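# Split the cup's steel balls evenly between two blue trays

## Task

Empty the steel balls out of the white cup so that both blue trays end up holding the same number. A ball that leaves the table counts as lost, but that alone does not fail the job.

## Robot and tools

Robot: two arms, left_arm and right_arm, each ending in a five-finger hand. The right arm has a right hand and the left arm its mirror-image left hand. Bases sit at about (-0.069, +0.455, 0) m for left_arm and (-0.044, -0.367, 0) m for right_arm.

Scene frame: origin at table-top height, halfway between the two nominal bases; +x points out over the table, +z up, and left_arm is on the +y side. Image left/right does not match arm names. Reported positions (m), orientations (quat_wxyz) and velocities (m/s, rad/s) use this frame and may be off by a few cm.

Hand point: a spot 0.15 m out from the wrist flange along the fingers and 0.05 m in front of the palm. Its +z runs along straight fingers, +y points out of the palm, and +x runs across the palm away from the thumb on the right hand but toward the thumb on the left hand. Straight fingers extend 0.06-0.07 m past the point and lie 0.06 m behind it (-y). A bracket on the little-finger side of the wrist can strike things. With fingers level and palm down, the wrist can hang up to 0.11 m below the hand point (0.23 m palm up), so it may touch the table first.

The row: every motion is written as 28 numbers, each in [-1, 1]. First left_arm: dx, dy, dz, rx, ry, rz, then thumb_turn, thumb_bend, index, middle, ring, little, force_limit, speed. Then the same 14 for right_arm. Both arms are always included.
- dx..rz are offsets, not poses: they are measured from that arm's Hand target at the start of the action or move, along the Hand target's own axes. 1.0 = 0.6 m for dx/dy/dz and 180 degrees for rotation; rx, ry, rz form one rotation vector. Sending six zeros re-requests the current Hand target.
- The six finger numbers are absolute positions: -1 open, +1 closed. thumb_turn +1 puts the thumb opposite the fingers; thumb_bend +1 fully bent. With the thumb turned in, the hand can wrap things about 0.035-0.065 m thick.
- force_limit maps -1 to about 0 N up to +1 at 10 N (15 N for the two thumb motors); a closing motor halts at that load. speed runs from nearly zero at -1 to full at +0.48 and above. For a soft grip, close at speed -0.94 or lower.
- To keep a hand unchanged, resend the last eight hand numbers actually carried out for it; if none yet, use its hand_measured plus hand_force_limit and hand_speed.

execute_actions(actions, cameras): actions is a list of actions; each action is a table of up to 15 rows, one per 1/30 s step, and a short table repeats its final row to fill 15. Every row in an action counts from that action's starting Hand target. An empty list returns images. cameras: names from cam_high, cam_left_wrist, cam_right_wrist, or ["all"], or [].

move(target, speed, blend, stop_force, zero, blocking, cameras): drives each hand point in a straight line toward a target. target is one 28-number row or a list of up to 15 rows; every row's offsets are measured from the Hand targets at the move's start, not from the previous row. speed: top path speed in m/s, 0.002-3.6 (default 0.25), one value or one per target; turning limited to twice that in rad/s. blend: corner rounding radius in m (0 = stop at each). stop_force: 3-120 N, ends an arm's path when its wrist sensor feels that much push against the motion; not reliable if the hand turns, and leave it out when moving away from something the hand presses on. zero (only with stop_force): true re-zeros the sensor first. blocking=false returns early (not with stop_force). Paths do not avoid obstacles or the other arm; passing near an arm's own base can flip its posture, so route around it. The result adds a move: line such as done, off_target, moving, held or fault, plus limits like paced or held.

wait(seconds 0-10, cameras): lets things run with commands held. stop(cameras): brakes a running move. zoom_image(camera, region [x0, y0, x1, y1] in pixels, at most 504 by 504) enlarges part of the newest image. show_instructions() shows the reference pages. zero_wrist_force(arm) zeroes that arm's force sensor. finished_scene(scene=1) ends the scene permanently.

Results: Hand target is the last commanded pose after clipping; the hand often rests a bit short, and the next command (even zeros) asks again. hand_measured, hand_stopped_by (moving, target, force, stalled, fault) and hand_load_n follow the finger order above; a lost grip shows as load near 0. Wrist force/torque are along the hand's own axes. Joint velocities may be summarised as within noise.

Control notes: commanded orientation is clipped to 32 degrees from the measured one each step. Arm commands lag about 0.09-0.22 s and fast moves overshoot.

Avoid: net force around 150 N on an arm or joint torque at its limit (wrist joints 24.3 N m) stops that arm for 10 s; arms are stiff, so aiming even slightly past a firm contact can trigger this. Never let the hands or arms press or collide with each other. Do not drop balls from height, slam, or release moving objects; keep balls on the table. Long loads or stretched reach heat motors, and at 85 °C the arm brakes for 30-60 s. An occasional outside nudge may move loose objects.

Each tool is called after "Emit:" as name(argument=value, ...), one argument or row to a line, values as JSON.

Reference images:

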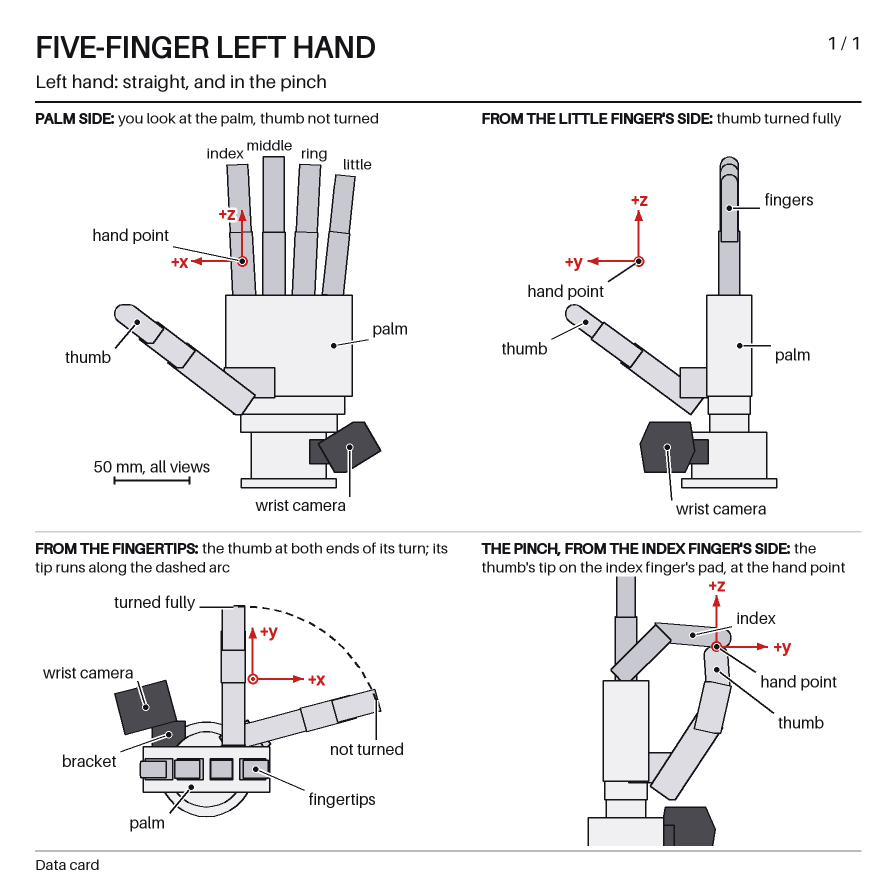

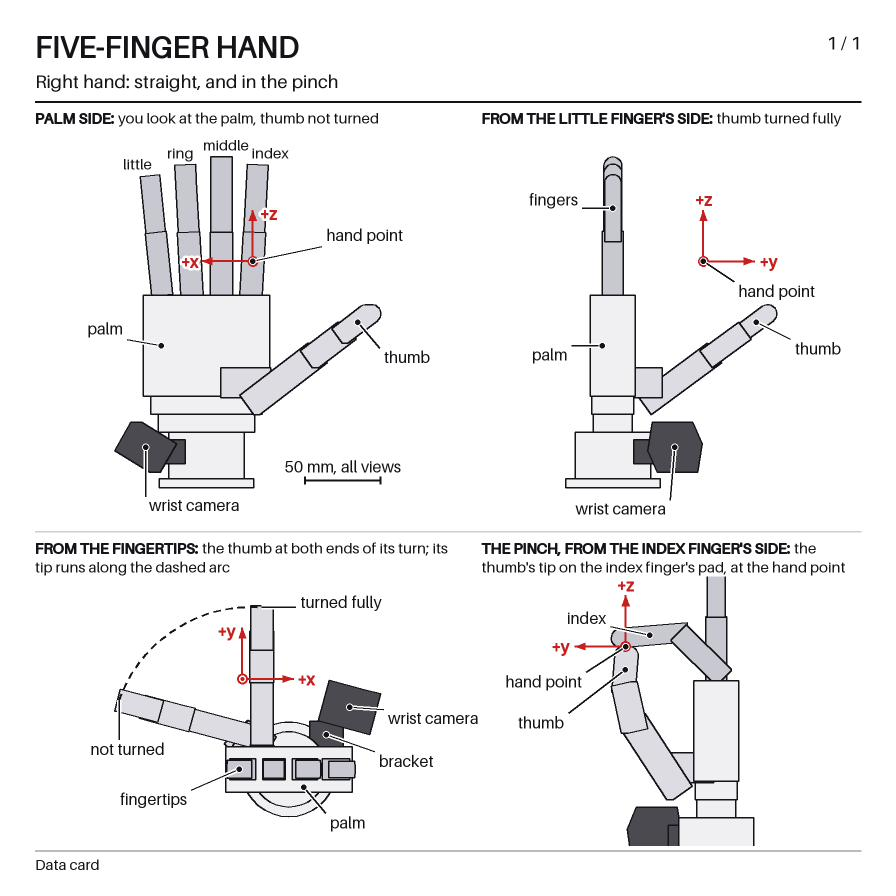

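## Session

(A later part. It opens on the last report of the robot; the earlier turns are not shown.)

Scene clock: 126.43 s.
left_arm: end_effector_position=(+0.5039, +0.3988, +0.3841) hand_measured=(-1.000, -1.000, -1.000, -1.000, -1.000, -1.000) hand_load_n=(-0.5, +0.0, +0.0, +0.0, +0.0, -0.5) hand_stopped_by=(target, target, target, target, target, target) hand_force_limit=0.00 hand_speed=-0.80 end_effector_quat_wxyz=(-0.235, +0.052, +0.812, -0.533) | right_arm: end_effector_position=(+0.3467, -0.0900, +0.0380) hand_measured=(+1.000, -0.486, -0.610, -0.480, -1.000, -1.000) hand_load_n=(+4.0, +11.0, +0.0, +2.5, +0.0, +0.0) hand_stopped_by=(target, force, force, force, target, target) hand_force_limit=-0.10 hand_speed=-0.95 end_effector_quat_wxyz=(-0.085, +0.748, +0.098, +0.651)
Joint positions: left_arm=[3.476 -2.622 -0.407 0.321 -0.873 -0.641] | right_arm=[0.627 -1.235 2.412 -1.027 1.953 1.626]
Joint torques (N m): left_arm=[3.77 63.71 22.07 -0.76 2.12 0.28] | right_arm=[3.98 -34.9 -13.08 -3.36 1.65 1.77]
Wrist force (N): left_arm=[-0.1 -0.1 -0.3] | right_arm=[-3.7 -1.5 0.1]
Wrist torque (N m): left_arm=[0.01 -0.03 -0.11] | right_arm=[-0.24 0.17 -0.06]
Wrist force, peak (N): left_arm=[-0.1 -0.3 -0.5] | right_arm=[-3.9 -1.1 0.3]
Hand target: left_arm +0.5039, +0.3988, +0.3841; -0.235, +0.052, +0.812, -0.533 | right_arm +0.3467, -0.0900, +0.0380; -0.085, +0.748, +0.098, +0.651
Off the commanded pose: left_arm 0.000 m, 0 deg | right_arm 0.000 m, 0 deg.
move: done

Emit:
move(
  target=[0,0,0,0,0,0,-1,-1,-1,-1,-1,-1,0,-0.8,0,0,0,0,0,0,1,-0.482,0.5,0.6,-1,-1,-0.2,-0.95],
  cameras=["cam_right_wrist", "cam_high"],
)

Emit:
zoom_image(
  camera="cam_high",
  region=[390, 150, 470, 220],
)

Scene clock: 128.30 s.
left_arm: end_effector_position=(+0.5039, +0.3988, +0.3841) hand_measured=(-1.000, -1.000, -1.000, -1.000, -1.000, -1.000) hand_load_n=(-0.5, +0.0, +0.0, +0.0, +0.0, +0.0) hand_stopped_by=(target, target, target, target, target, target) hand_force_limit=0.00 hand_speed=-0.80 end_effector_quat_wxyz=(-0.235, +0.052, +0.812, -0.533) | right_arm: end_effector_position=(+0.3467, -0.0900, +0.0380) hand_measured=(+1.000, -0.486, -0.546, -0.480, -1.000, -1.000) hand_load_n=(+0.0, +15.5, +4.0, +0.0, +0.0, +0.0) hand_stopped_by=(target, force, force, force, target, target) hand_force_limit=-0.20 hand_speed=-0.95 end_effector_quat_wxyz=(-0.085, +0.748, +0.098, +0.651)
Joint positions: left_arm=[3.476 -2.622 -0.407 0.321 -0.873 -0.641] | right_arm=[0.627 -1.235 2.412 -1.027 1.953 1.626]
Joint torques (N m): left_arm=[3.07 63.74 23.06 -0.85 1.76 0.17] | right_arm=[4.73 -34.83 -11.16 -3.17 1.44 1.92]
Wrist force (N): left_arm=[-0.3 -0.2 -0.3] | right_arm=[-4.0 -1.2 0.2]
Wrist torque (N m): left_arm=[-0.02 -0.01 -0.12] | right_arm=[-0.21 0.19 -0.06]
Wrist force, peak (N): left_arm=[-0.1 -0.3 -0.5] | right_arm=[-3.9 -1.5 -0.2]
Hand target: left_arm +0.5039, +0.3988, +0.3841; -0.235, +0.052, +0.812, -0.533 | right_arm +0.3467, -0.0900, +0.0380; -0.085, +0.748, +0.098, +0.651
Off the commanded pose: left_arm 0.000 m, 0 deg | right_arm 0.000 m, 0 deg.
move: done
camera_calibration:
cam_right_wrist: T_world_to_cam=[[0.330106, -0.897149, 0.293518, -0.206436], [-0.429301, -0.419618, -0.799763, 0.155018], [0.840673, 0.137999, -0.523666, -0.145141], [0, 0, 0, 1]] pos_world=[0.256711, -0.100126, 0.108565]
Images, in order (width x height): cam_high 896x504, cam_right_wrist 896x504.

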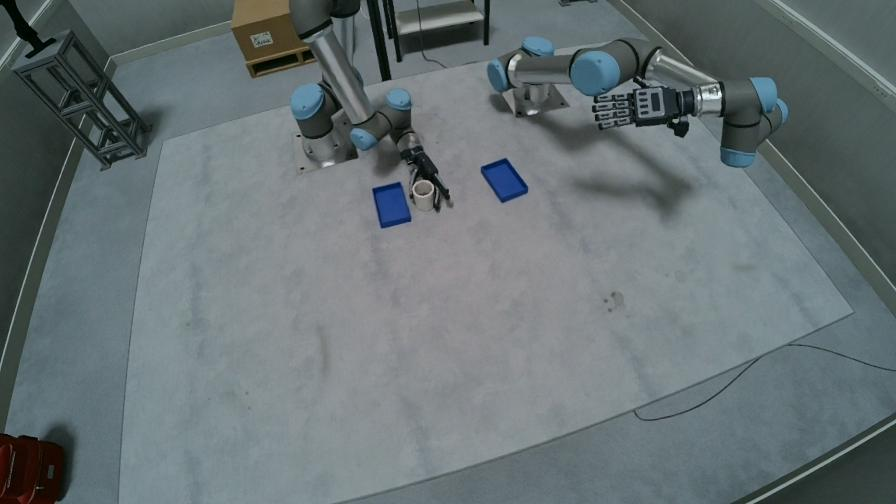

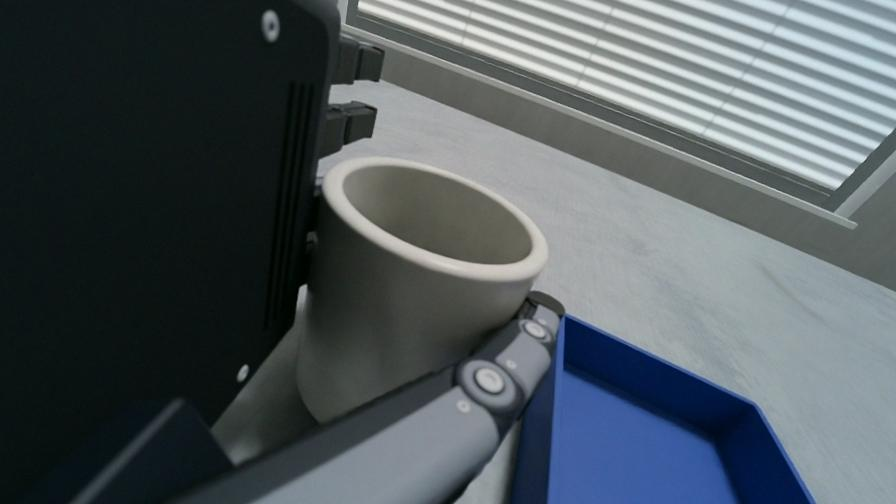

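Scaled by 6.300 from the camera's 896x504 image, which has a finer 1280x720 frame.

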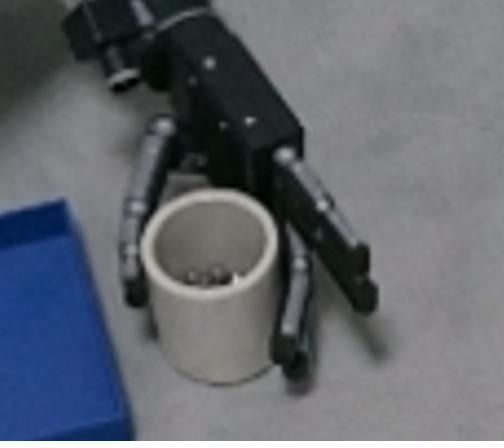

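Emit:
move(
  target=[0,0,0,0,0,0,-1,-1,-1,-1,-1,-1,0,-0.8,0,0,0,0,0,0,1,-0.482,0.5,0.5,-1,-1,-0.3,-0.95],
)

Scene clock: 129.77 s.
left_arm: end_effector_position=(+0.5039, +0.3988, +0.3841) hand_measured=(-1.000, -1.000, -1.000, -1.000, -1.000, -1.000) hand_load_n=(+0.0, +0.0, +0.0, +0.0, +0.0, +0.0) hand_stopped_by=(target, target, target, target, target, target) hand_force_limit=0.00 hand_speed=-0.80 end_effector_quat_wxyz=(-0.235, +0.052, +0.812, -0.533) | right_arm: end_effector_position=(+0.3467, -0.0900, +0.0380) hand_measured=(+1.000, -0.488, -0.544, -0.424, -1.000, -1.000) hand_load_n=(+4.0, +19.5, +0.5, +4.0, +0.0, +0.0) hand_stopped_by=(target, force, force, force, target, target) hand_force_limit=-0.30 hand_speed=-0.95 end_effector_quat_wxyz=(-0.085, +0.748, +0.098, +0.651)
Joint positions: left_arm=[3.476 -2.622 -0.407 0.321 -0.873 -0.641] | right_arm=[0.627 -1.235 2.412 -1.027 1.953 1.626]
Joint torques (N m): left_arm=[3.03 63.18 22.48 -0.91 1.82 0.14] | right_arm=[4.04 -35.01 -12.65 -3.28 1.78 1.67]
Wrist force (N): left_arm=[-0.3 -0.2 -0.3] | right_arm=[-3.4 -1.1 -0.2]
Wrist torque (N m): left_arm=[-0.02 -0.01 -0.12] | right_arm=[-0.16 0.11 -0.02]
Wrist force, peak (N): left_arm=[-0.4 -0.3 -0.4] | right_arm=[-3.9 -1.2 0.1]
Hand target: left_arm +0.5039, +0.3988, +0.3841; -0.235, +0.052, +0.812, -0.533 | right_arm +0.3467, -0.0900, +0.0380; -0.085, +0.748, +0.098, +0.651
Off the commanded pose: left_arm 0.000 m, 0 deg | right_arm 0.000 m, 0 deg.
move: done

Emit:
move(
  target=[0,0,0,0,0,0,-1,-1,-1,-1,-1,-1,0,-0.8,0.0495,0,-0.0069,0,0,0,1,-0.482,0.5,0.5,-1,-1,-0.3,-0.95],
  speed=0.06,
  cameras=["cam_right_wrist"],
)

Emit:
move(
  target=[0,0,0,0,0,0,-1,-1,-1,-1,-1,-1,0,-0.8,0,0,0,0.0154,0,0.11,1,-0.482,0.5,0.5,-1,-1,-0.3,-0.95],
  speed=0.1,
  cameras=["cam_right_wrist", "cam_high"],
)

Scene clock: 132.20 s.
left_arm: end_effector_position=(+0.5039, +0.3988, +0.3841) hand_measured=(-1.000, -1.000, -1.000, -1.000, -1.000, -1.000) hand_load_n=(+0.0, +0.0, +0.0, +0.0, +0.0, +0.0) hand_stopped_by=(target, target, target, target, target, target) hand_force_limit=0.00 hand_speed=-0.80 end_effector_quat_wxyz=(-0.235, +0.052, +0.812, -0.533) | right_arm: end_effector_position=(+0.3468, -0.0899, +0.0681) hand_measured=(+1.000, -0.488, -0.544, -0.424, -1.000, -1.000) hand_load_n=(+4.5, +19.5, +0.5, +3.5, +0.0, +0.0) hand_stopped_by=(target, force, force, force, target, target) hand_force_limit=-0.30 hand_speed=-0.95 end_effector_quat_wxyz=(-0.085, +0.748, +0.098, +0.651)
Joint positions: left_arm=[3.476 -2.622 -0.407 0.321 -0.873 -0.641] | right_arm=[0.627 -1.33 2.397 -0.918 1.953 1.626]
Joint torques (N m): left_arm=[3.17 64.69 24.04 -0.94 1.9 0.19] | right_arm=[9.51 -15.27 -2.84 -2.7 1.33 1.64]
Wrist force (N): left_arm=[-0.1 -0.1 -0.2] | right_arm=[-3.7 -1.1 0.3]
Wrist torque (N m): left_arm=[-0.01 -0.04 -0.11] | right_arm=[-0.20 0.14 -0.05]
Wrist force, peak (N): left_arm=[-0.1 -0.1 -0.6] | right_arm=[-4.4 -0.9 0.4]
Hand target: left_arm +0.5039, +0.3988, +0.3841; -0.235, +0.052, +0.812, -0.533 | right_arm +0.3467, -0.0900, +0.0680; -0.085, +0.748, +0.098, +0.651
Off the commanded pose: left_arm 0.000 m, 0 deg | right_arm 0.000 m, 0 deg.
move: done
camera_calibration:
cam_right_wrist: T_world_to_cam=[[0.329993, -0.897198, 0.293496, -0.215187], [-0.429159, -0.419512, -0.799895, 0.179168], [0.84079, 0.138003, -0.523476, -0.129533], [0, 0, 0, 1]] pos_world=[0.256811, -0.100026, 0.138664]
Images, in order (width x height): cam_right_wrist 896x504.

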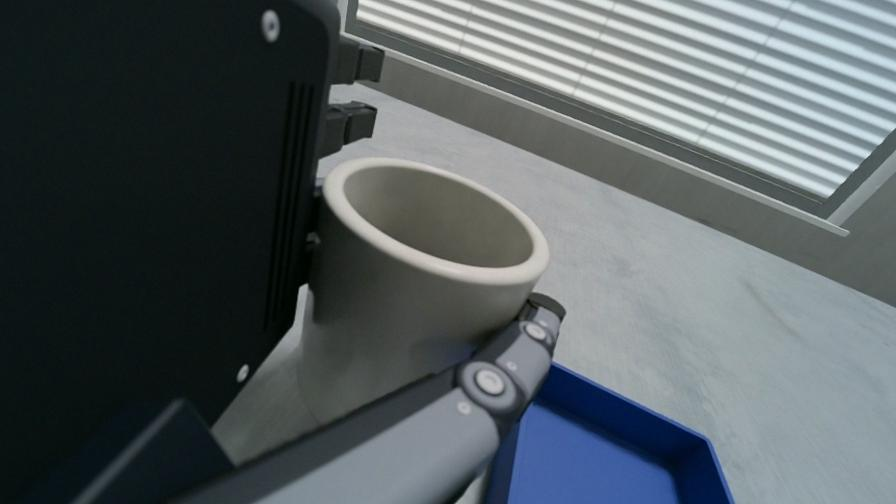

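Scene clock: 134.30 s.
left_arm: end_effector_position=(+0.5039, +0.3988, +0.3841) hand_measured=(-1.000, -1.000, -1.000, -1.000, -1.000, -1.000) hand_load_n=(-0.5, +0.0, +0.0, +0.0, +0.0, +0.0) hand_stopped_by=(target, target, target, target, target, target) hand_force_limit=0.00 hand_speed=-0.80 end_effector_quat_wxyz=(-0.235, +0.052, +0.812, -0.533) | right_arm: end_effector_position=(+0.3467, -0.0901, +0.0680) hand_measured=(+1.000, -0.488, -0.544, -0.424, -1.000, -1.000) hand_load_n=(+3.5, +20.0, +0.5, +3.5, +0.0, +0.0) hand_stopped_by=(target, force, force, force, target, target) hand_force_limit=-0.30 hand_speed=-0.95 end_effector_quat_wxyz=(-0.213, +0.751, -0.017, +0.624)
Joint positions: left_arm=[3.476 -2.622 -0.407 0.321 -0.873 -0.641] | right_arm=[0.535 -1.422 2.443 -0.886 1.815 1.955]
Joint torques (N m): left_arm=[4.07 63.72 24.21 -0.88 2.13 0.3] | right_arm=[9.44 -9.08 -20.52 -0.18 1.75 -1.82]
Wrist force (N): left_arm=[-0.2 0.0 -0.4] | right_arm=[-3.7 0.4 -0.2]
Wrist torque (N m): left_arm=[0.03 -0.02 -0.12] | right_arm=[-0.11 0.18 -0.01]
Wrist force, peak (N): left_arm=[-0.2 -0.2 -0.5] | right_arm=[-3.9 -1.3 0.1]
Hand target: left_arm +0.5039, +0.3988, +0.3841; -0.235, +0.052, +0.812, -0.533 | right_arm +0.3467, -0.0900, +0.0680; -0.213, +0.751, -0.017, +0.624
Off the commanded pose: left_arm 0.000 m, 0 deg | right_arm 0.000 m, 0 deg.
move: done
camera_calibration:
cam_right_wrist: T_world_to_cam=[[0.341058, -0.938735, -0.0495555, -0.199563], [-0.504056, -0.138126, -0.852554, 0.233886], [0.793478, 0.315749, -0.520284, -0.0972785], [0, 0, 0, 1]] pos_world=[0.263142, -0.124315, 0.138899]
Images, in order (width x height): cam_high 896x504, cam_right_wrist 896x504.

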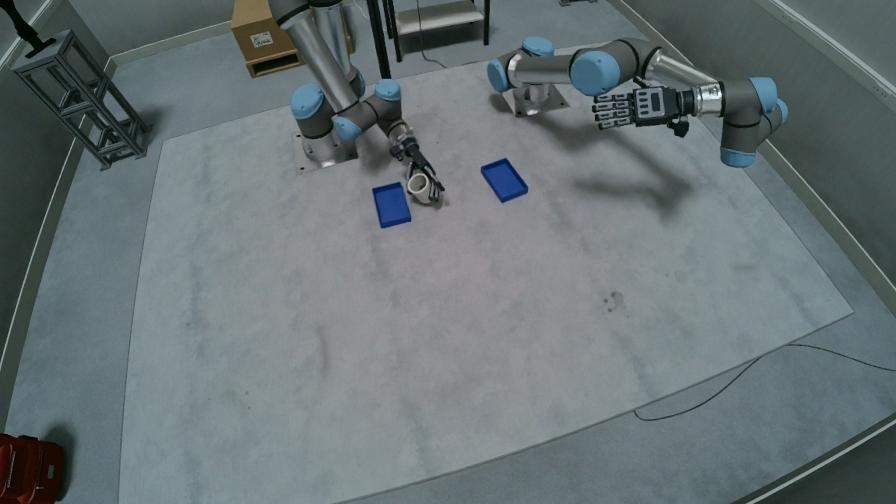

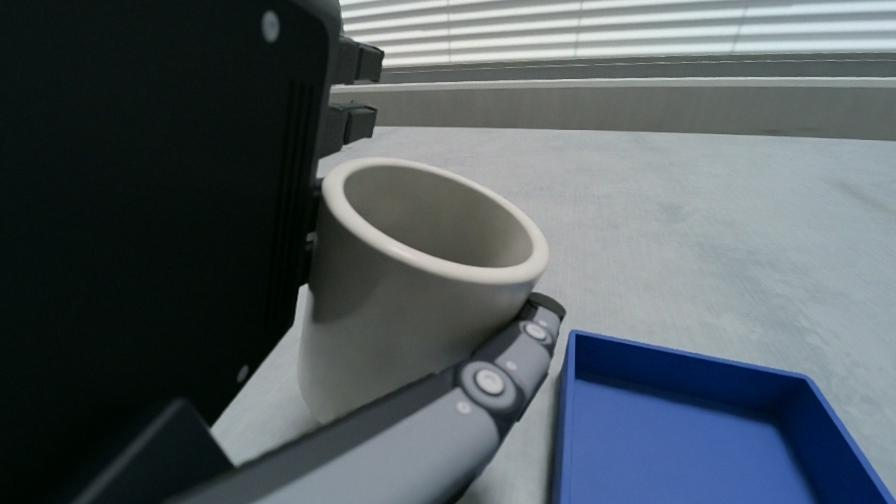

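Emit:
move(
  target=[0,0,0,0,0,0,-1,-1,-1,-1,-1,-1,0,-0.8,0.0367,0.0439,-0.0707,0.027,0,0.1925,1,-0.482,0.5,0.5,-1,-1,-0.3,-0.95],
  speed=0.15,
  cameras=["cam_right_wrist", "cam_high"],
)

Emit:
zoom_image(
  camera="cam_high",
  region=[360, 140, 450, 230],
)

Scene clock: 140.83 s.
left_arm: end_effector_position=(+0.5039, +0.3988, +0.3841) hand_measured=(-1.000, -1.000, -1.000, -1.000, -1.000, -1.000) hand_load_n=(+0.0, +0.0, +0.0, +0.0, +0.0, +0.0) hand_stopped_by=(target, target, target, target, target, target) hand_force_limit=0.00 hand_speed=-0.80 end_effector_quat_wxyz=(-0.235, +0.052, +0.812, -0.533) | right_arm: end_effector_position=(+0.3178, -0.1331, +0.0850) hand_measured=(+1.000, -0.488, -0.544, -0.424, -1.000, -1.000) hand_load_n=(+2.5, +19.5, +0.0, +4.0, +0.0, +0.0) hand_stopped_by=(target, force, force, force, target, target) hand_force_limit=-0.30 hand_speed=-0.95 end_effector_quat_wxyz=(-0.421, +0.703, -0.213, +0.532)
Joint positions: left_arm=[3.476 -2.622 -0.407 0.321 -0.873 -0.641] | right_arm=[0.119 -1.768 2.672 -0.823 1.336 2.515]
Joint torques (N m): left_arm=[4.03 62.93 26.02 -0.92 1.7 0.32] | right_arm=[4.22 3.06 -22.84 -3.48 0.83 -0.15]
Wrist force (N): left_arm=[-0.2 -0.1 -0.4] | right_arm=[-2.2 2.6 -0.3]
Wrist torque (N m): left_arm=[0.01 -0.02 -0.12] | right_arm=[0.02 0.08 0.05]
Wrist force, peak (N): left_arm=[-0.2 -0.2 -0.6] | right_arm=[-4.2 0.1 -0.1]
Hand target: left_arm +0.5039, +0.3988, +0.3841; -0.235, +0.052, +0.812, -0.533 | right_arm +0.3179, -0.1330, +0.0850; -0.421, +0.703, -0.213, +0.532
Off the commanded pose: left_arm 0.000 m, 0 deg | right_arm 0.000 m, 0 deg.
move: done
camera_calibration:
cam_right_wrist: T_world_to_cam=[[0.287971, -0.737439, -0.610947, -0.1378], [-0.629779, 0.334772, -0.700932, 0.317816], [0.721423, 0.58661, -0.368019, -0.00592633], [0, 0, 0, 1]] pos_world=[0.244112, -0.204539, 0.136398]
Images, in order (width x height): cam_high 896x504, cam_right_wrist 896x504.

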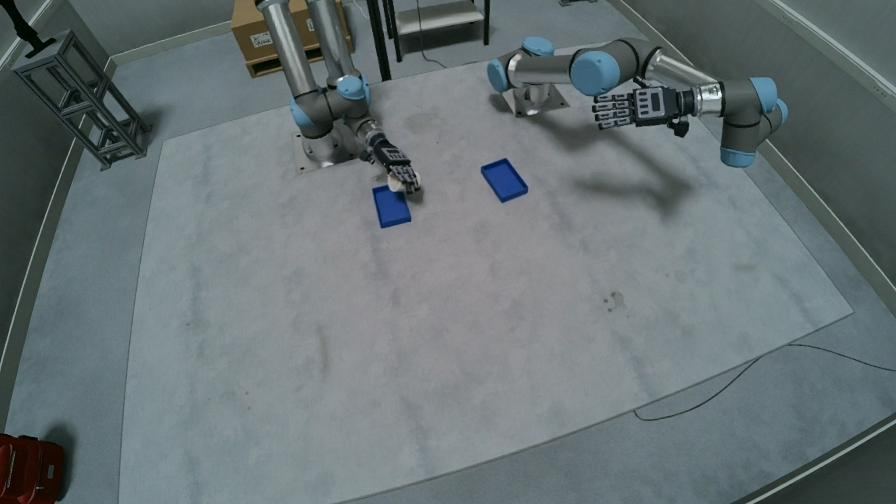

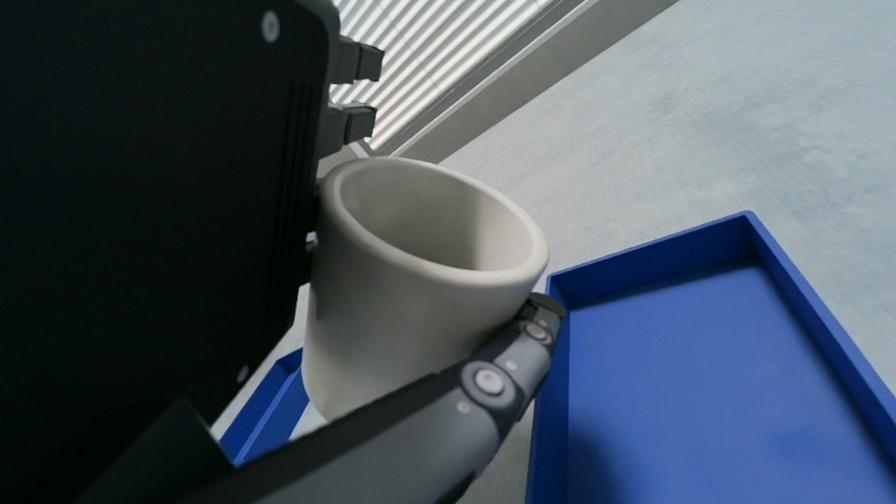

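Scaled by 5.600 from the camera's 896x504 image, which has a finer 1280x720 frame.

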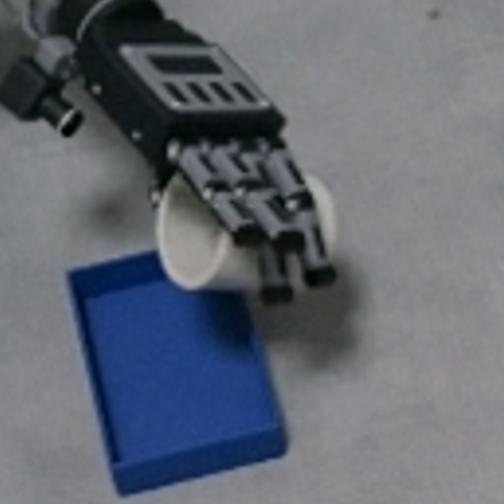

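Emit:
move(
  target=[0,0,0,0,0,0,-1,-1,-1,-1,-1,-1,0,-0.8,0,0,0,0.0178,0,0.1265,1,-0.482,0.5,0.5,-1,-1,-0.3,-0.95],
  speed=0.15,
  cameras=["cam_right_wrist", "cam_high"],
)

Emit:
zoom_image(
  camera="cam_right_wrist",
  region=[310, 140, 560, 320],
)

Scene clock: 143.83 s.
left_arm: end_effector_position=(+0.5039, +0.3988, +0.3841) hand_measured=(-1.000, -1.000, -1.000, -1.000, -1.000, -1.000) hand_load_n=(-0.5, +0.0, +0.0, +0.0, -0.5, +0.0) hand_stopped_by=(target, target, target, target, target, target) hand_force_limit=0.00 hand_speed=-0.80 end_effector_quat_wxyz=(-0.235, +0.052, +0.812, -0.533) | right_arm: end_effector_position=(+0.3178, -0.1331, +0.0850) hand_measured=(+1.000, -0.488, -0.544, -0.424, -1.000, -1.000) hand_load_n=(+1.0, +20.0, +0.0, +3.5, +0.0, +0.0) hand_stopped_by=(target, force, force, force, target, target) hand_force_limit=-0.30 hand_speed=-0.95 end_effector_quat_wxyz=(-0.537, +0.635, -0.333, +0.445)
Joint positions: left_arm=[3.476 -2.622 -0.407 0.321 -0.873 -0.641] | right_arm=[-0.107 -1.798 2.751 -0.921 1.087 2.918]
Joint torques (N m): left_arm=[3.15 63.75 27.08 -0.76 1.87 0.27] | right_arm=[8.09 6.75 -22.51 0.55 1.33 0.26]
Wrist force (N): left_arm=[-0.3 -0.1 -0.3] | right_arm=[-1.2 2.8 -0.9]
Wrist torque (N m): left_arm=[-0.01 -0.01 -0.12] | right_arm=[0.00 0.10 0.03]
Wrist force, peak (N): left_arm=[-0.3 -0.3 -0.4] | right_arm=[-2.2 3.5 -0.6]
Hand target: left_arm +0.5039, +0.3988, +0.3841; -0.235, +0.052, +0.812, -0.533 | right_arm +0.3179, -0.1330, +0.0850; -0.537, +0.635, -0.333, +0.445
Off the commanded pose: left_arm 0.000 m, 0 deg | right_arm 0.000 m, 0 deg.
move: done
camera_calibration:
cam_right_wrist: T_world_to_cam=[[0.211054, -0.446238, -0.869671, -0.0526782], [-0.690143, 0.562035, -0.455872, 0.346401], [0.692213, 0.696411, -0.189347, 0.00274969], [0, 0, 0, 1]] pos_world=[0.248281, -0.220111, 0.112622]
Images, in order (width x height): cam_high 896x504, cam_right_wrist 896x504.

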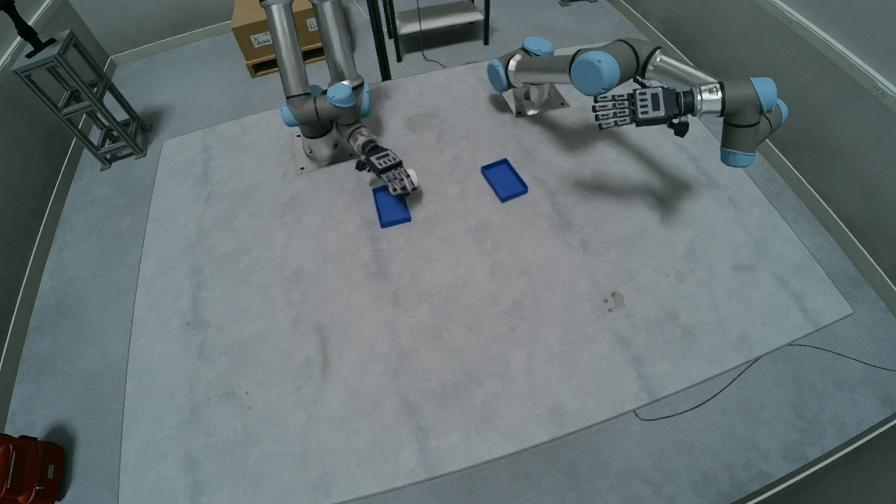

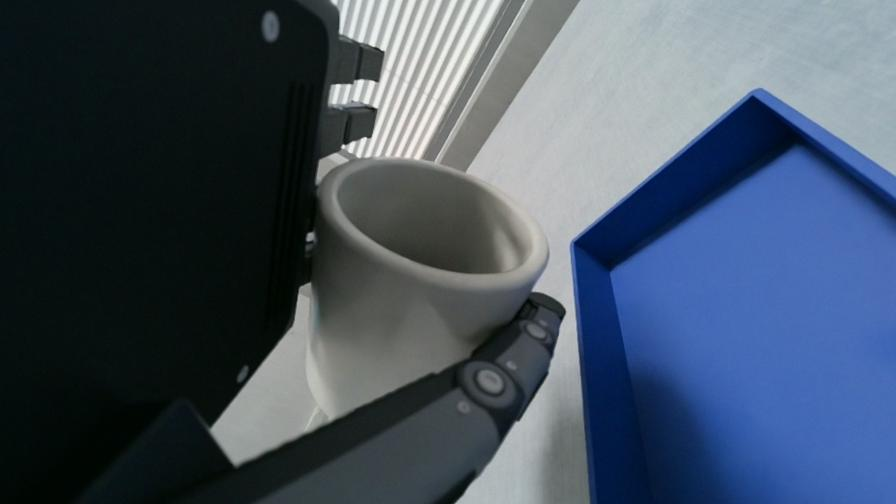

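Scaled by 2.016 from the camera's 896x504 image, which has a finer 1280x720 frame.

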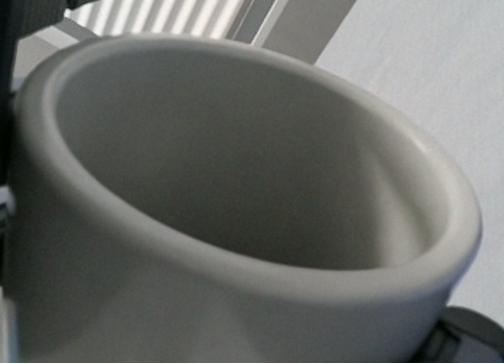

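Emit:
move(
  target=[0,0,0,0,0,0,-1,-1,-1,-1,-1,-1,0,-0.8,0,0,0,0.0054,0,0.0385,1,-0.482,0.5,0.5,-1,-1,-0.3,-0.95],
  speed=0.1,
  cameras=["cam_right_wrist"],
)

Emit:
zoom_image(
  camera="cam_right_wrist",
  region=[310, 140, 560, 320],
)

Scene clock: 147.70 s.
left_arm: end_effector_position=(+0.5039, +0.3988, +0.3841) hand_measured=(-1.000, -1.000, -1.000, -1.000, -1.000, -1.000) hand_load_n=(+0.0, +0.0, +0.0, +0.0, +0.0, +0.0) hand_stopped_by=(target, target, target, target, target, target) hand_force_limit=0.00 hand_speed=-0.80 end_effector_quat_wxyz=(-0.235, +0.052, +0.812, -0.533) | right_arm: end_effector_position=(+0.3178, -0.1331, +0.0849) hand_measured=(+1.000, -0.488, -0.544, -0.424, -1.000, -1.000) hand_load_n=(+1.0, +19.5, +0.0, +3.5, +0.0, +0.0) hand_stopped_by=(target, force, force, force, target, target) hand_force_limit=-0.30 hand_speed=-0.95 end_effector_quat_wxyz=(+0.568, -0.609, +0.367, -0.414)
Joint positions: left_arm=[3.476 -2.622 -0.407 0.321 -0.873 -0.641] | right_arm=[-0.169 -1.788 2.775 -0.974 1.022 3.047]
Joint torques (N m): left_arm=[3.84 63.47 27.27 -0.81 1.71 0.22] | right_arm=[8.78 -10.77 -20.02 0.62 1.57 -0.63]
Wrist force (N): left_arm=[-0.1 -0.3 0.0] | right_arm=[-0.5 3.8 -1.0]
Wrist torque (N m): left_arm=[-0.05 -0.02 -0.10] | right_arm=[0.14 0.04 0.11]
Wrist force, peak (N): left_arm=[-0.1 -0.2 -0.6] | right_arm=[-1.4 3.7 -0.9]
Hand target: left_arm +0.5039, +0.3988, +0.3841; -0.235, +0.052, +0.812, -0.533 | right_arm +0.3179, -0.1330, +0.0850; +0.568, -0.609, +0.367, -0.414
Off the commanded pose: left_arm 0.000 m, 0 deg | right_arm 0.000 m, 0 deg.
move: done
camera_calibration:
cam_right_wrist: T_world_to_cam=[[0.182699, -0.340205, -0.922432, -0.0250605], [-0.703177, 0.610513, -0.364438, 0.349218], [0.687141, 0.715216, -0.127684, 0.00157534], [0, 0, 0, 1]] pos_world=[0.249058, -0.222855, 0.104353]
Images, in order (width x height): cam_right_wrist 896x504.

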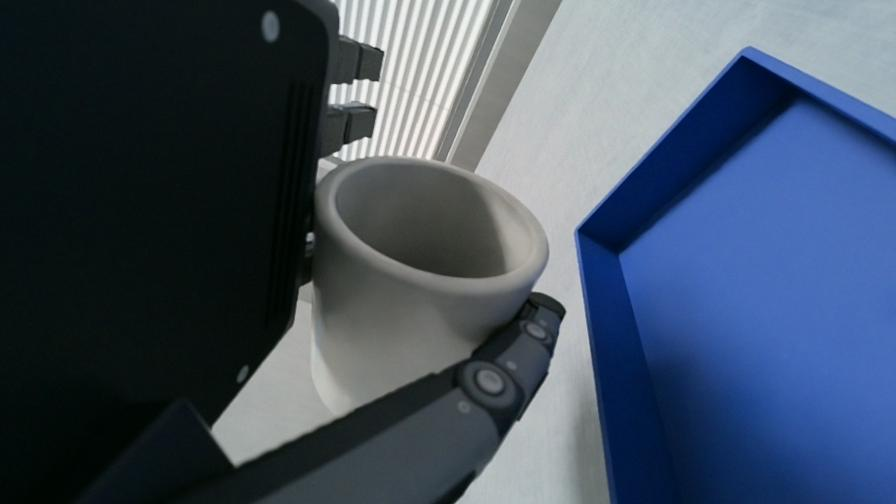

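Scaled by 2.016 from the camera's 896x504 image, which has a finer 1280x720 frame.

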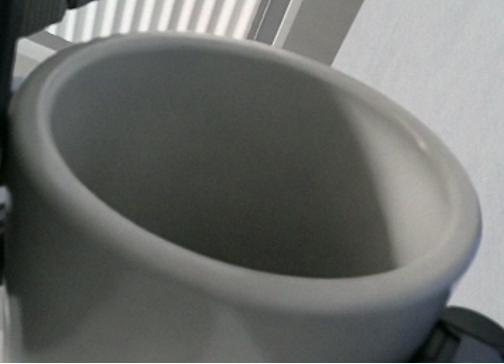

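Emit:
move(
  target=[0,0,0,0,0,0,-1,-1,-1,-1,-1,-1,0,-0.8,0,0,0,0.0023,0,0.0165,1,-0.482,0.5,0.5,-1,-1,-0.3,-0.95],
  speed=0.1,
  cameras=["cam_right_wrist"],
)

Emit:
zoom_image(
  camera="cam_right_wrist",
  region=[310, 140, 560, 320],
)

Scene clock: 149.03 s.
left_arm: end_effector_position=(+0.5039, +0.3988, +0.3841) hand_measured=(-1.000, -1.000, -1.000, -1.000, -1.000, -1.000) hand_load_n=(-0.5, +0.0, +0.0, +0.0, +0.0, +0.0) hand_stopped_by=(target, target, target, target, target, target) hand_force_limit=0.00 hand_speed=-0.80 end_effector_quat_wxyz=(-0.235, +0.052, +0.812, -0.533) | right_arm: end_effector_position=(+0.3179, -0.1330, +0.0852) hand_measured=(+1.000, -0.488, -0.544, -0.424, -1.000, -1.000) hand_load_n=(+1.0, +19.5, +0.0, +3.5, +0.0, +0.0) hand_stopped_by=(target, force, force, force, target, target) hand_force_limit=-0.30 hand_speed=-0.95 end_effector_quat_wxyz=(+0.569, -0.608, +0.368, -0.413)
Joint positions: left_arm=[3.476 -2.622 -0.407 0.321 -0.873 -0.641] | right_arm=[-0.171 -1.788 2.776 -0.976 1.02 3.052]
Joint torques (N m): left_arm=[3.96 62.73 26.84 -0.66 2.01 0.3] | right_arm=[-3.05 -0.95 -11.07 -1.8 0.39 -1.18]
Wrist force (N): left_arm=[0.0 -0.2 -0.4] | right_arm=[-0.4 3.3 -0.7]
Wrist torque (N m): left_arm=[0.00 -0.06 -0.10] | right_arm=[0.06 0.02 0.01]
Wrist force, peak (N): left_arm=[0.1 -0.1 -0.6] | right_arm=[-0.5 4.0 -1.1]
Hand target: left_arm +0.5039, +0.3988, +0.3841; -0.235, +0.052, +0.812, -0.533 | right_arm +0.3179, -0.1330, +0.0852; +0.569, -0.608, +0.368, -0.413 (not the last commanded pose)
Off the commanded pose: left_arm 0.000 m, 0 deg | right_arm 0.000 m, 3 deg.
move: held (right_arm; a check stopped the path); limits=held
pose unreachable (right arm): on one or more control steps of this call, first in action 0 (counted from 0), this arm could not follow its commanded pose, so it was not sent that pose on those steps. It may still have moved: this result reports where it is.
cause: moving toward the commanded pose would bring two parts of the arm too close to each other (joints 3 (elbow) to 5 (wrist 2) lie between them).
camera_calibration:
cam_right_wrist: T_world_to_cam=[[0.18201, -0.335662, -0.924231, -0.0239097], [-0.703538, 0.612204, -0.360889, 0.349364], [0.686955, 0.715917, -0.124724, 0.00143735], [0, 0, 0, 1]] pos_world=[0.249155, -0.222937, 0.104163]
Images, in order (width x height): cam_right_wrist 896x504.

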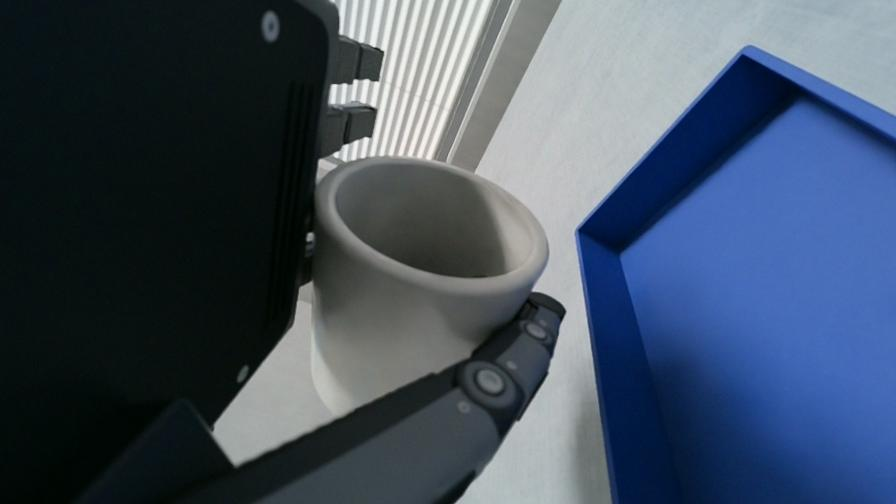

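Scaled by 2.016 from the camera's 896x504 image, which has a finer 1280x720 frame.

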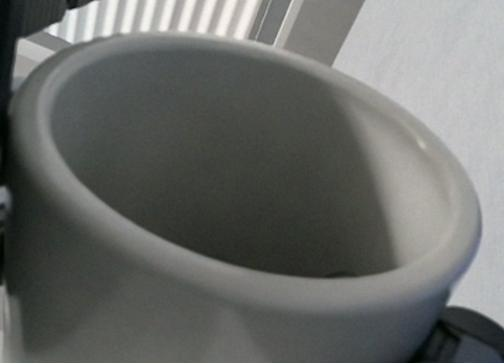

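Emit:
move(
  target=[0,0,0,0,0,0,-1,-1,-1,-1,-1,-1,0,-0.8,0.0323,-0.0058,0.0445,-0.085,0.2137,-0.1236,1,-0.482,0.5,0.5,-1,-1,-0.3,-0.95],
  speed=0.18,
  cameras=["cam_right_wrist", "cam_high"],
)

Scene clock: 156.80 s.
left_arm: end_effector_position=(+0.5039, +0.3988, +0.3841) hand_measured=(-1.000, -1.000, -1.000, -1.000, -1.000, -1.000) hand_load_n=(+0.0, +0.0, +0.0, +0.0, +0.0, +0.0) hand_stopped_by=(target, target, target, target, target, target) hand_force_limit=0.00 hand_speed=-0.80 end_effector_quat_wxyz=(-0.235, +0.052, +0.812, -0.533) | right_arm: end_effector_position=(+0.3499, -0.1401, +0.0899) hand_measured=(+1.000, -0.488, -0.544, -0.424, -1.000, -1.000) hand_load_n=(+2.5, +19.0, +0.0, +3.5, +0.0, +0.0) hand_stopped_by=(target, force, force, force, target, target) hand_force_limit=-0.30 hand_speed=-0.95 end_effector_quat_wxyz=(-0.245, +0.566, -0.462, +0.637)
Joint positions: left_arm=[3.476 -2.622 -0.407 0.321 -0.873 -0.641] | right_arm=[0.669 -1.367 2.259 -0.764 2.572 2.731]
Joint torques (N m): left_arm=[3.56 62.74 26.56 -0.86 1.67 0.22] | right_arm=[-12 -29.66 -12.66 -2.96 1.59 1.46]
Wrist force (N): left_arm=[-0.1 0.0 -0.2] | right_arm=[-2.3 2.9 -0.7]
Wrist torque (N m): left_arm=[0.01 -0.04 -0.11] | right_arm=[0.09 0.14 -0.06]
Wrist force, peak (N): left_arm=[-0.1 -0.2 -0.6] | right_arm=[-1.8 3.6 -0.5]
Hand target: left_arm +0.5039, +0.3988, +0.3841; -0.235, +0.052, +0.812, -0.533 | right_arm +0.3500, -0.1401, +0.0900; -0.245, +0.566, -0.462, +0.637
Off the commanded pose: left_arm 0.000 m, 0 deg | right_arm 0.000 m, 0 deg.
move: done
camera_calibration:
cam_right_wrist: T_world_to_cam=[[-0.228677, -0.698028, -0.678575, 0.0431913], [-0.24202, 0.715925, -0.654888, 0.257354], [0.942939, 0.0144711, -0.332652, -0.184082], [0, 0, 0, 1]] pos_world=[0.24574, -0.151433, 0.136611]
Images, in order (width x height): cam_high 896x504, cam_right_wrist 896x504.

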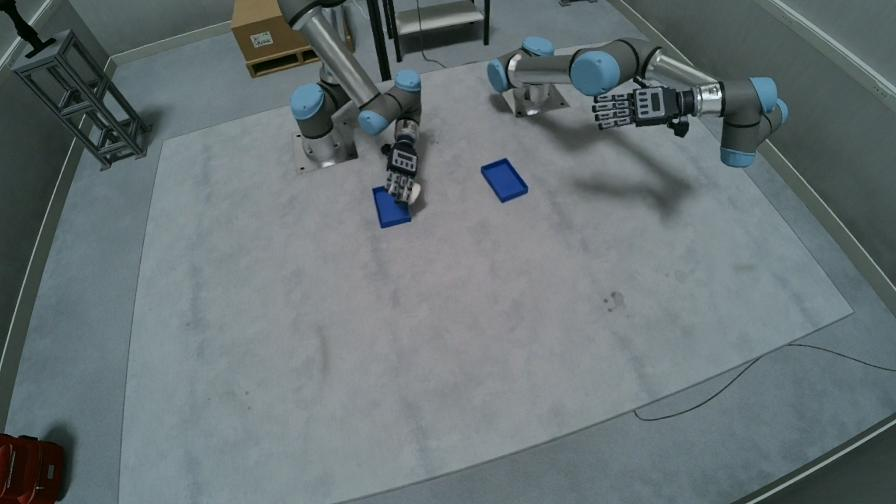

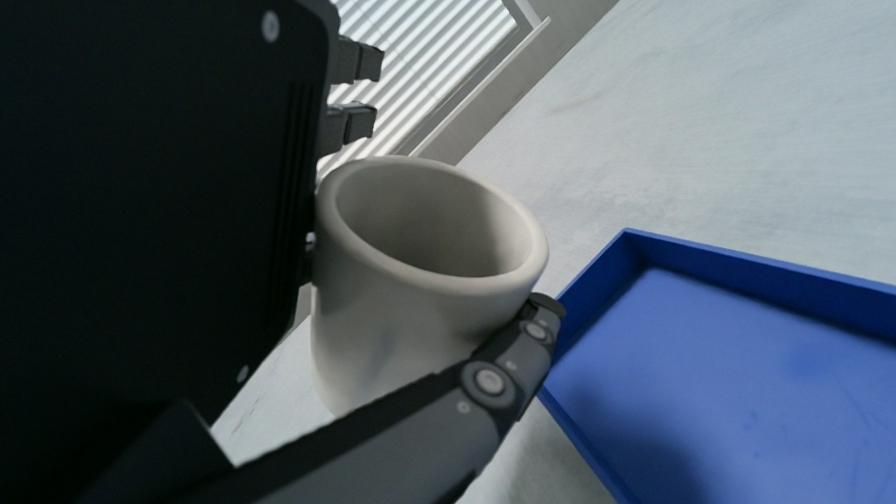

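Emit:
move(
  target=[0,0,0,0,0,0,-1,-1,-1,-1,-1,-1,0,-0.8,0,0,0,0.0193,0,0.1375,1,-0.482,0.5,0.5,-1,-1,-0.3,-0.95],
  speed=0.12,
  cameras=["cam_right_wrist", "cam_high"],
)

Emit:
zoom_image(
  camera="cam_right_wrist",
  region=[310, 140, 560, 320],
)

Scene clock: 160.67 s.
left_arm: end_effector_position=(+0.5039, +0.3988, +0.3841) hand_measured=(-1.000, -1.000, -1.000, -1.000, -1.000, -1.000) hand_load_n=(-0.5, +0.0, +0.0, -0.5, +0.0, +0.0) hand_stopped_by=(target, target, target, target, target, target) hand_force_limit=0.00 hand_speed=-0.80 end_effector_quat_wxyz=(-0.235, +0.052, +0.812, -0.533) | right_arm: end_effector_position=(+0.3500, -0.1402, +0.0900) hand_measured=(+1.000, -0.488, -0.544, -0.424, -1.000, -1.000) hand_load_n=(+1.0, +19.5, +0.0, +3.5, +0.0, +0.0) hand_stopped_by=(target, force, force, force, target, target) hand_force_limit=-0.30 hand_speed=-0.95 end_effector_quat_wxyz=(+0.393, -0.446, +0.554, -0.583) end_effector_velocity=(+0.000, +0.000, -0.001) end_effector_angular_velocity=(-0.007, +0.005, +0.000)
Joint positions: left_arm=[3.476 -2.622 -0.407 0.321 -0.873 -0.641] | right_arm=[0.619 -1.409 2.395 -0.966 2.508 3.072]
Joint velocities: left_arm=[within noise] | right_arm=[0.001 0.002 -0.002 0.004 0.001 -0.006]
Joint torques (N m): left_arm=[4.67 63.25 28.2 -1.02 1.71 0.26] | right_arm=[5.74 -24.56 -21.73 0.99 1.03 -1.77]
Wrist force (N): left_arm=[-0.2 -0.1 -0.3] | right_arm=[-0.4 3.3 -0.5]
Wrist torque (N m): left_arm=[0.00 -0.02 -0.12] | right_arm=[0.08 0.03 0.04]
Wrist force, peak (N): left_arm=[-0.1 -0.1 -0.6] | right_arm=[-2.5 3.1 -0.7]
Hand target: left_arm +0.5039, +0.3988, +0.3841; -0.235, +0.052, +0.812, -0.533 | right_arm +0.3500, -0.1401, +0.0900; +0.393, -0.446, +0.554, -0.583
Off the commanded pose: left_arm 0.000 m, 0 deg | right_arm 0.000 m, 0 deg.
move: done
camera_calibration:
cam_right_wrist: T_world_to_cam=[[-0.0779831, -0.376559, -0.923104, 0.057467], [-0.146062, 0.920248, -0.363055, 0.226324], [0.986197, 0.106518, -0.126765, -0.204784], [0, 0, 0, 1]] pos_world=[0.239496, -0.164821, 0.109257]
Images, in order (width x height): cam_high 896x504, cam_right_wrist 896x504.

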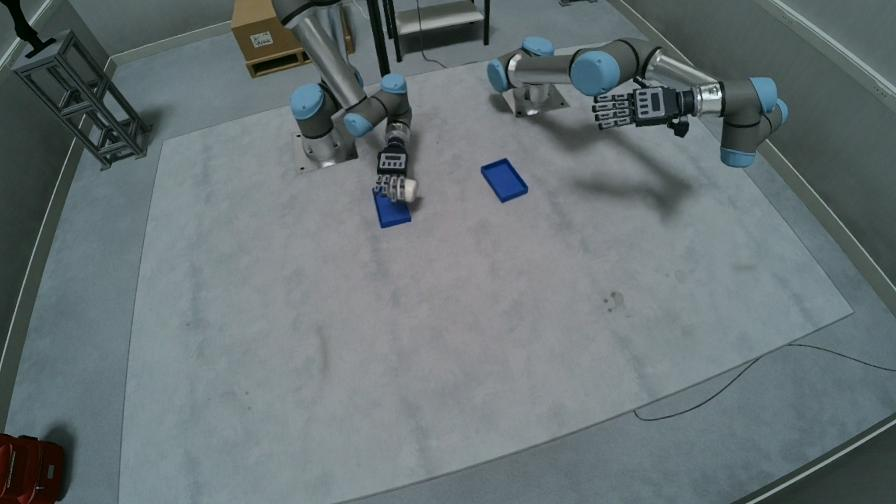

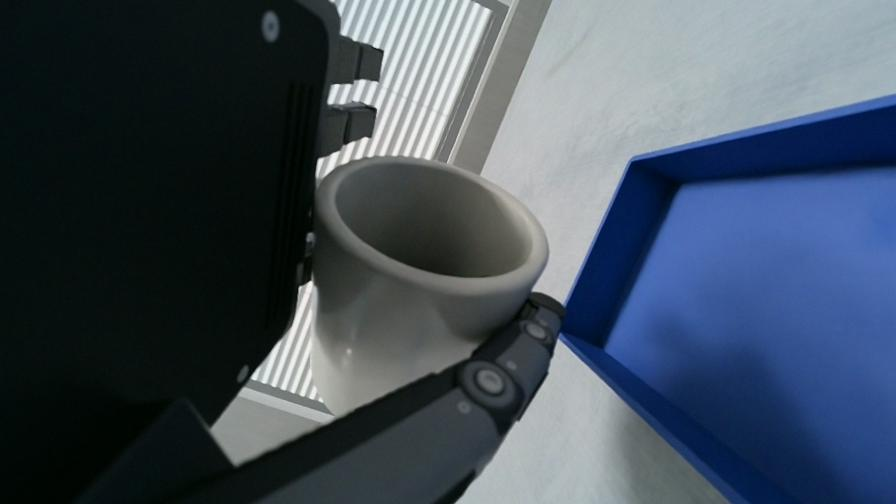

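Scaled by 2.016 from the camera's 896x504 image, which has a finer 1280x720 frame.

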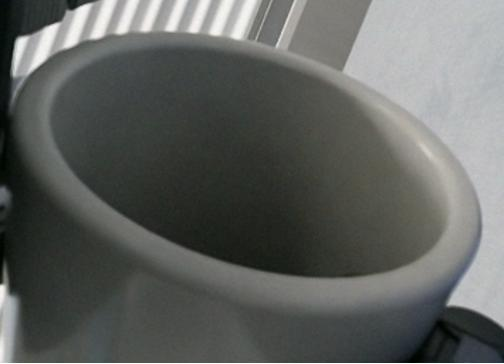

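Emit:
move(
  target=[0,0,0,0,0,0,-1,-1,-1,-1,-1,-1,0,-0.8,0,0,0,0.0023,0,0.0165,1,-0.482,0.5,0.5,-1,-1,-0.3,-0.95],
  speed=0.1,
  cameras=["cam_right_wrist"],
)

Emit:
zoom_image(
  camera="cam_right_wrist",
  region=[310, 140, 560, 320],
)

Scene clock: 163.37 s.
left_arm: end_effector_position=(+0.5039, +0.3988, +0.3841) hand_measured=(-1.000, -1.000, -1.000, -1.000, -1.000, -1.000) hand_load_n=(-0.5, +0.0, +0.0, +0.0, +0.0, +0.5) hand_stopped_by=(target, target, target, target, target, target) hand_force_limit=0.00 hand_speed=-0.80 end_effector_quat_wxyz=(-0.235, +0.052, +0.812, -0.533) | right_arm: end_effector_position=(+0.3499, -0.1402, +0.0899) hand_measured=(+1.000, -0.488, -0.544, -0.424, -1.000, -1.000) hand_load_n=(+1.0, +19.5, +0.0, +3.5, +0.0, +0.0) hand_stopped_by=(target, force, force, force, target, target) hand_force_limit=-0.30 hand_speed=-0.95 end_effector_quat_wxyz=(+0.409, -0.430, +0.563, -0.575) end_effector_velocity=(-0.001, +0.000, +0.000) end_effector_angular_velocity=(-0.008, +0.004, +0.001)
Joint positions: left_arm=[3.476 -2.622 -0.407 0.321 -0.873 -0.641] | right_arm=[0.613 -1.409 2.41 -0.993 2.502 3.114]
Joint velocities: left_arm=[within noise] | right_arm=[0 -0.001 0 0.005 0 -0.006]
Joint torques (N m): left_arm=[2.4 63.11 27.15 -0.79 1.72 0.32] | right_arm=[-3.73 -30.91 -21.11 1.16 0.19 -1.16]
Wrist force (N): left_arm=[-0.1 -0.1 -0.5] | right_arm=[0.0 3.5 -0.5]
Wrist torque (N m): left_arm=[0.01 -0.04 -0.11] | right_arm=[0.11 0.01 0.01]
Wrist force, peak (N): left_arm=[-0.4 -0.1 -0.5] | right_arm=[-1.0 3.8 -0.6]
Hand target: left_arm +0.5039, +0.3988, +0.3841; -0.235, +0.052, +0.812, -0.533 | right_arm +0.3500, -0.1401, +0.0900; +0.409, -0.430, +0.563, -0.575
Off the commanded pose: left_arm 0.000 m, 0 deg | right_arm 0.000 m, 0 deg.
move: done
camera_calibration:
cam_right_wrist: T_world_to_cam=[[-0.0571776, -0.332183, -0.94148, 0.0580403], [-0.138506, 0.936543, -0.322029, 0.222246], [0.98871, 0.111988, -0.0995586, -0.207318], [0, 0, 0, 1]] pos_world=[0.239078, -0.165646, 0.105573]
Images, in order (width x height): cam_right_wrist 896x504.

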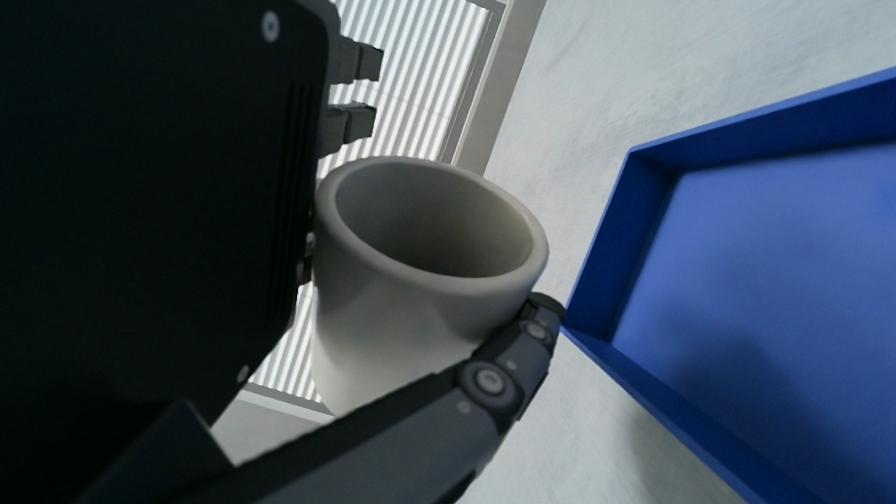

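Scaled by 2.016 from the camera's 896x504 image, which has a finer 1280x720 frame.

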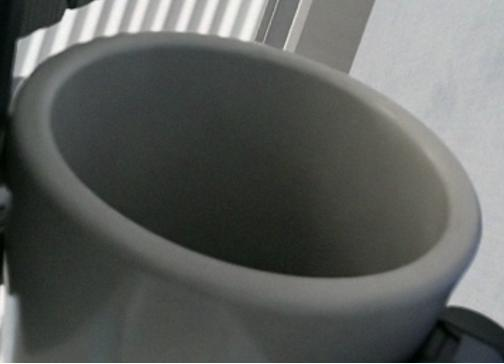

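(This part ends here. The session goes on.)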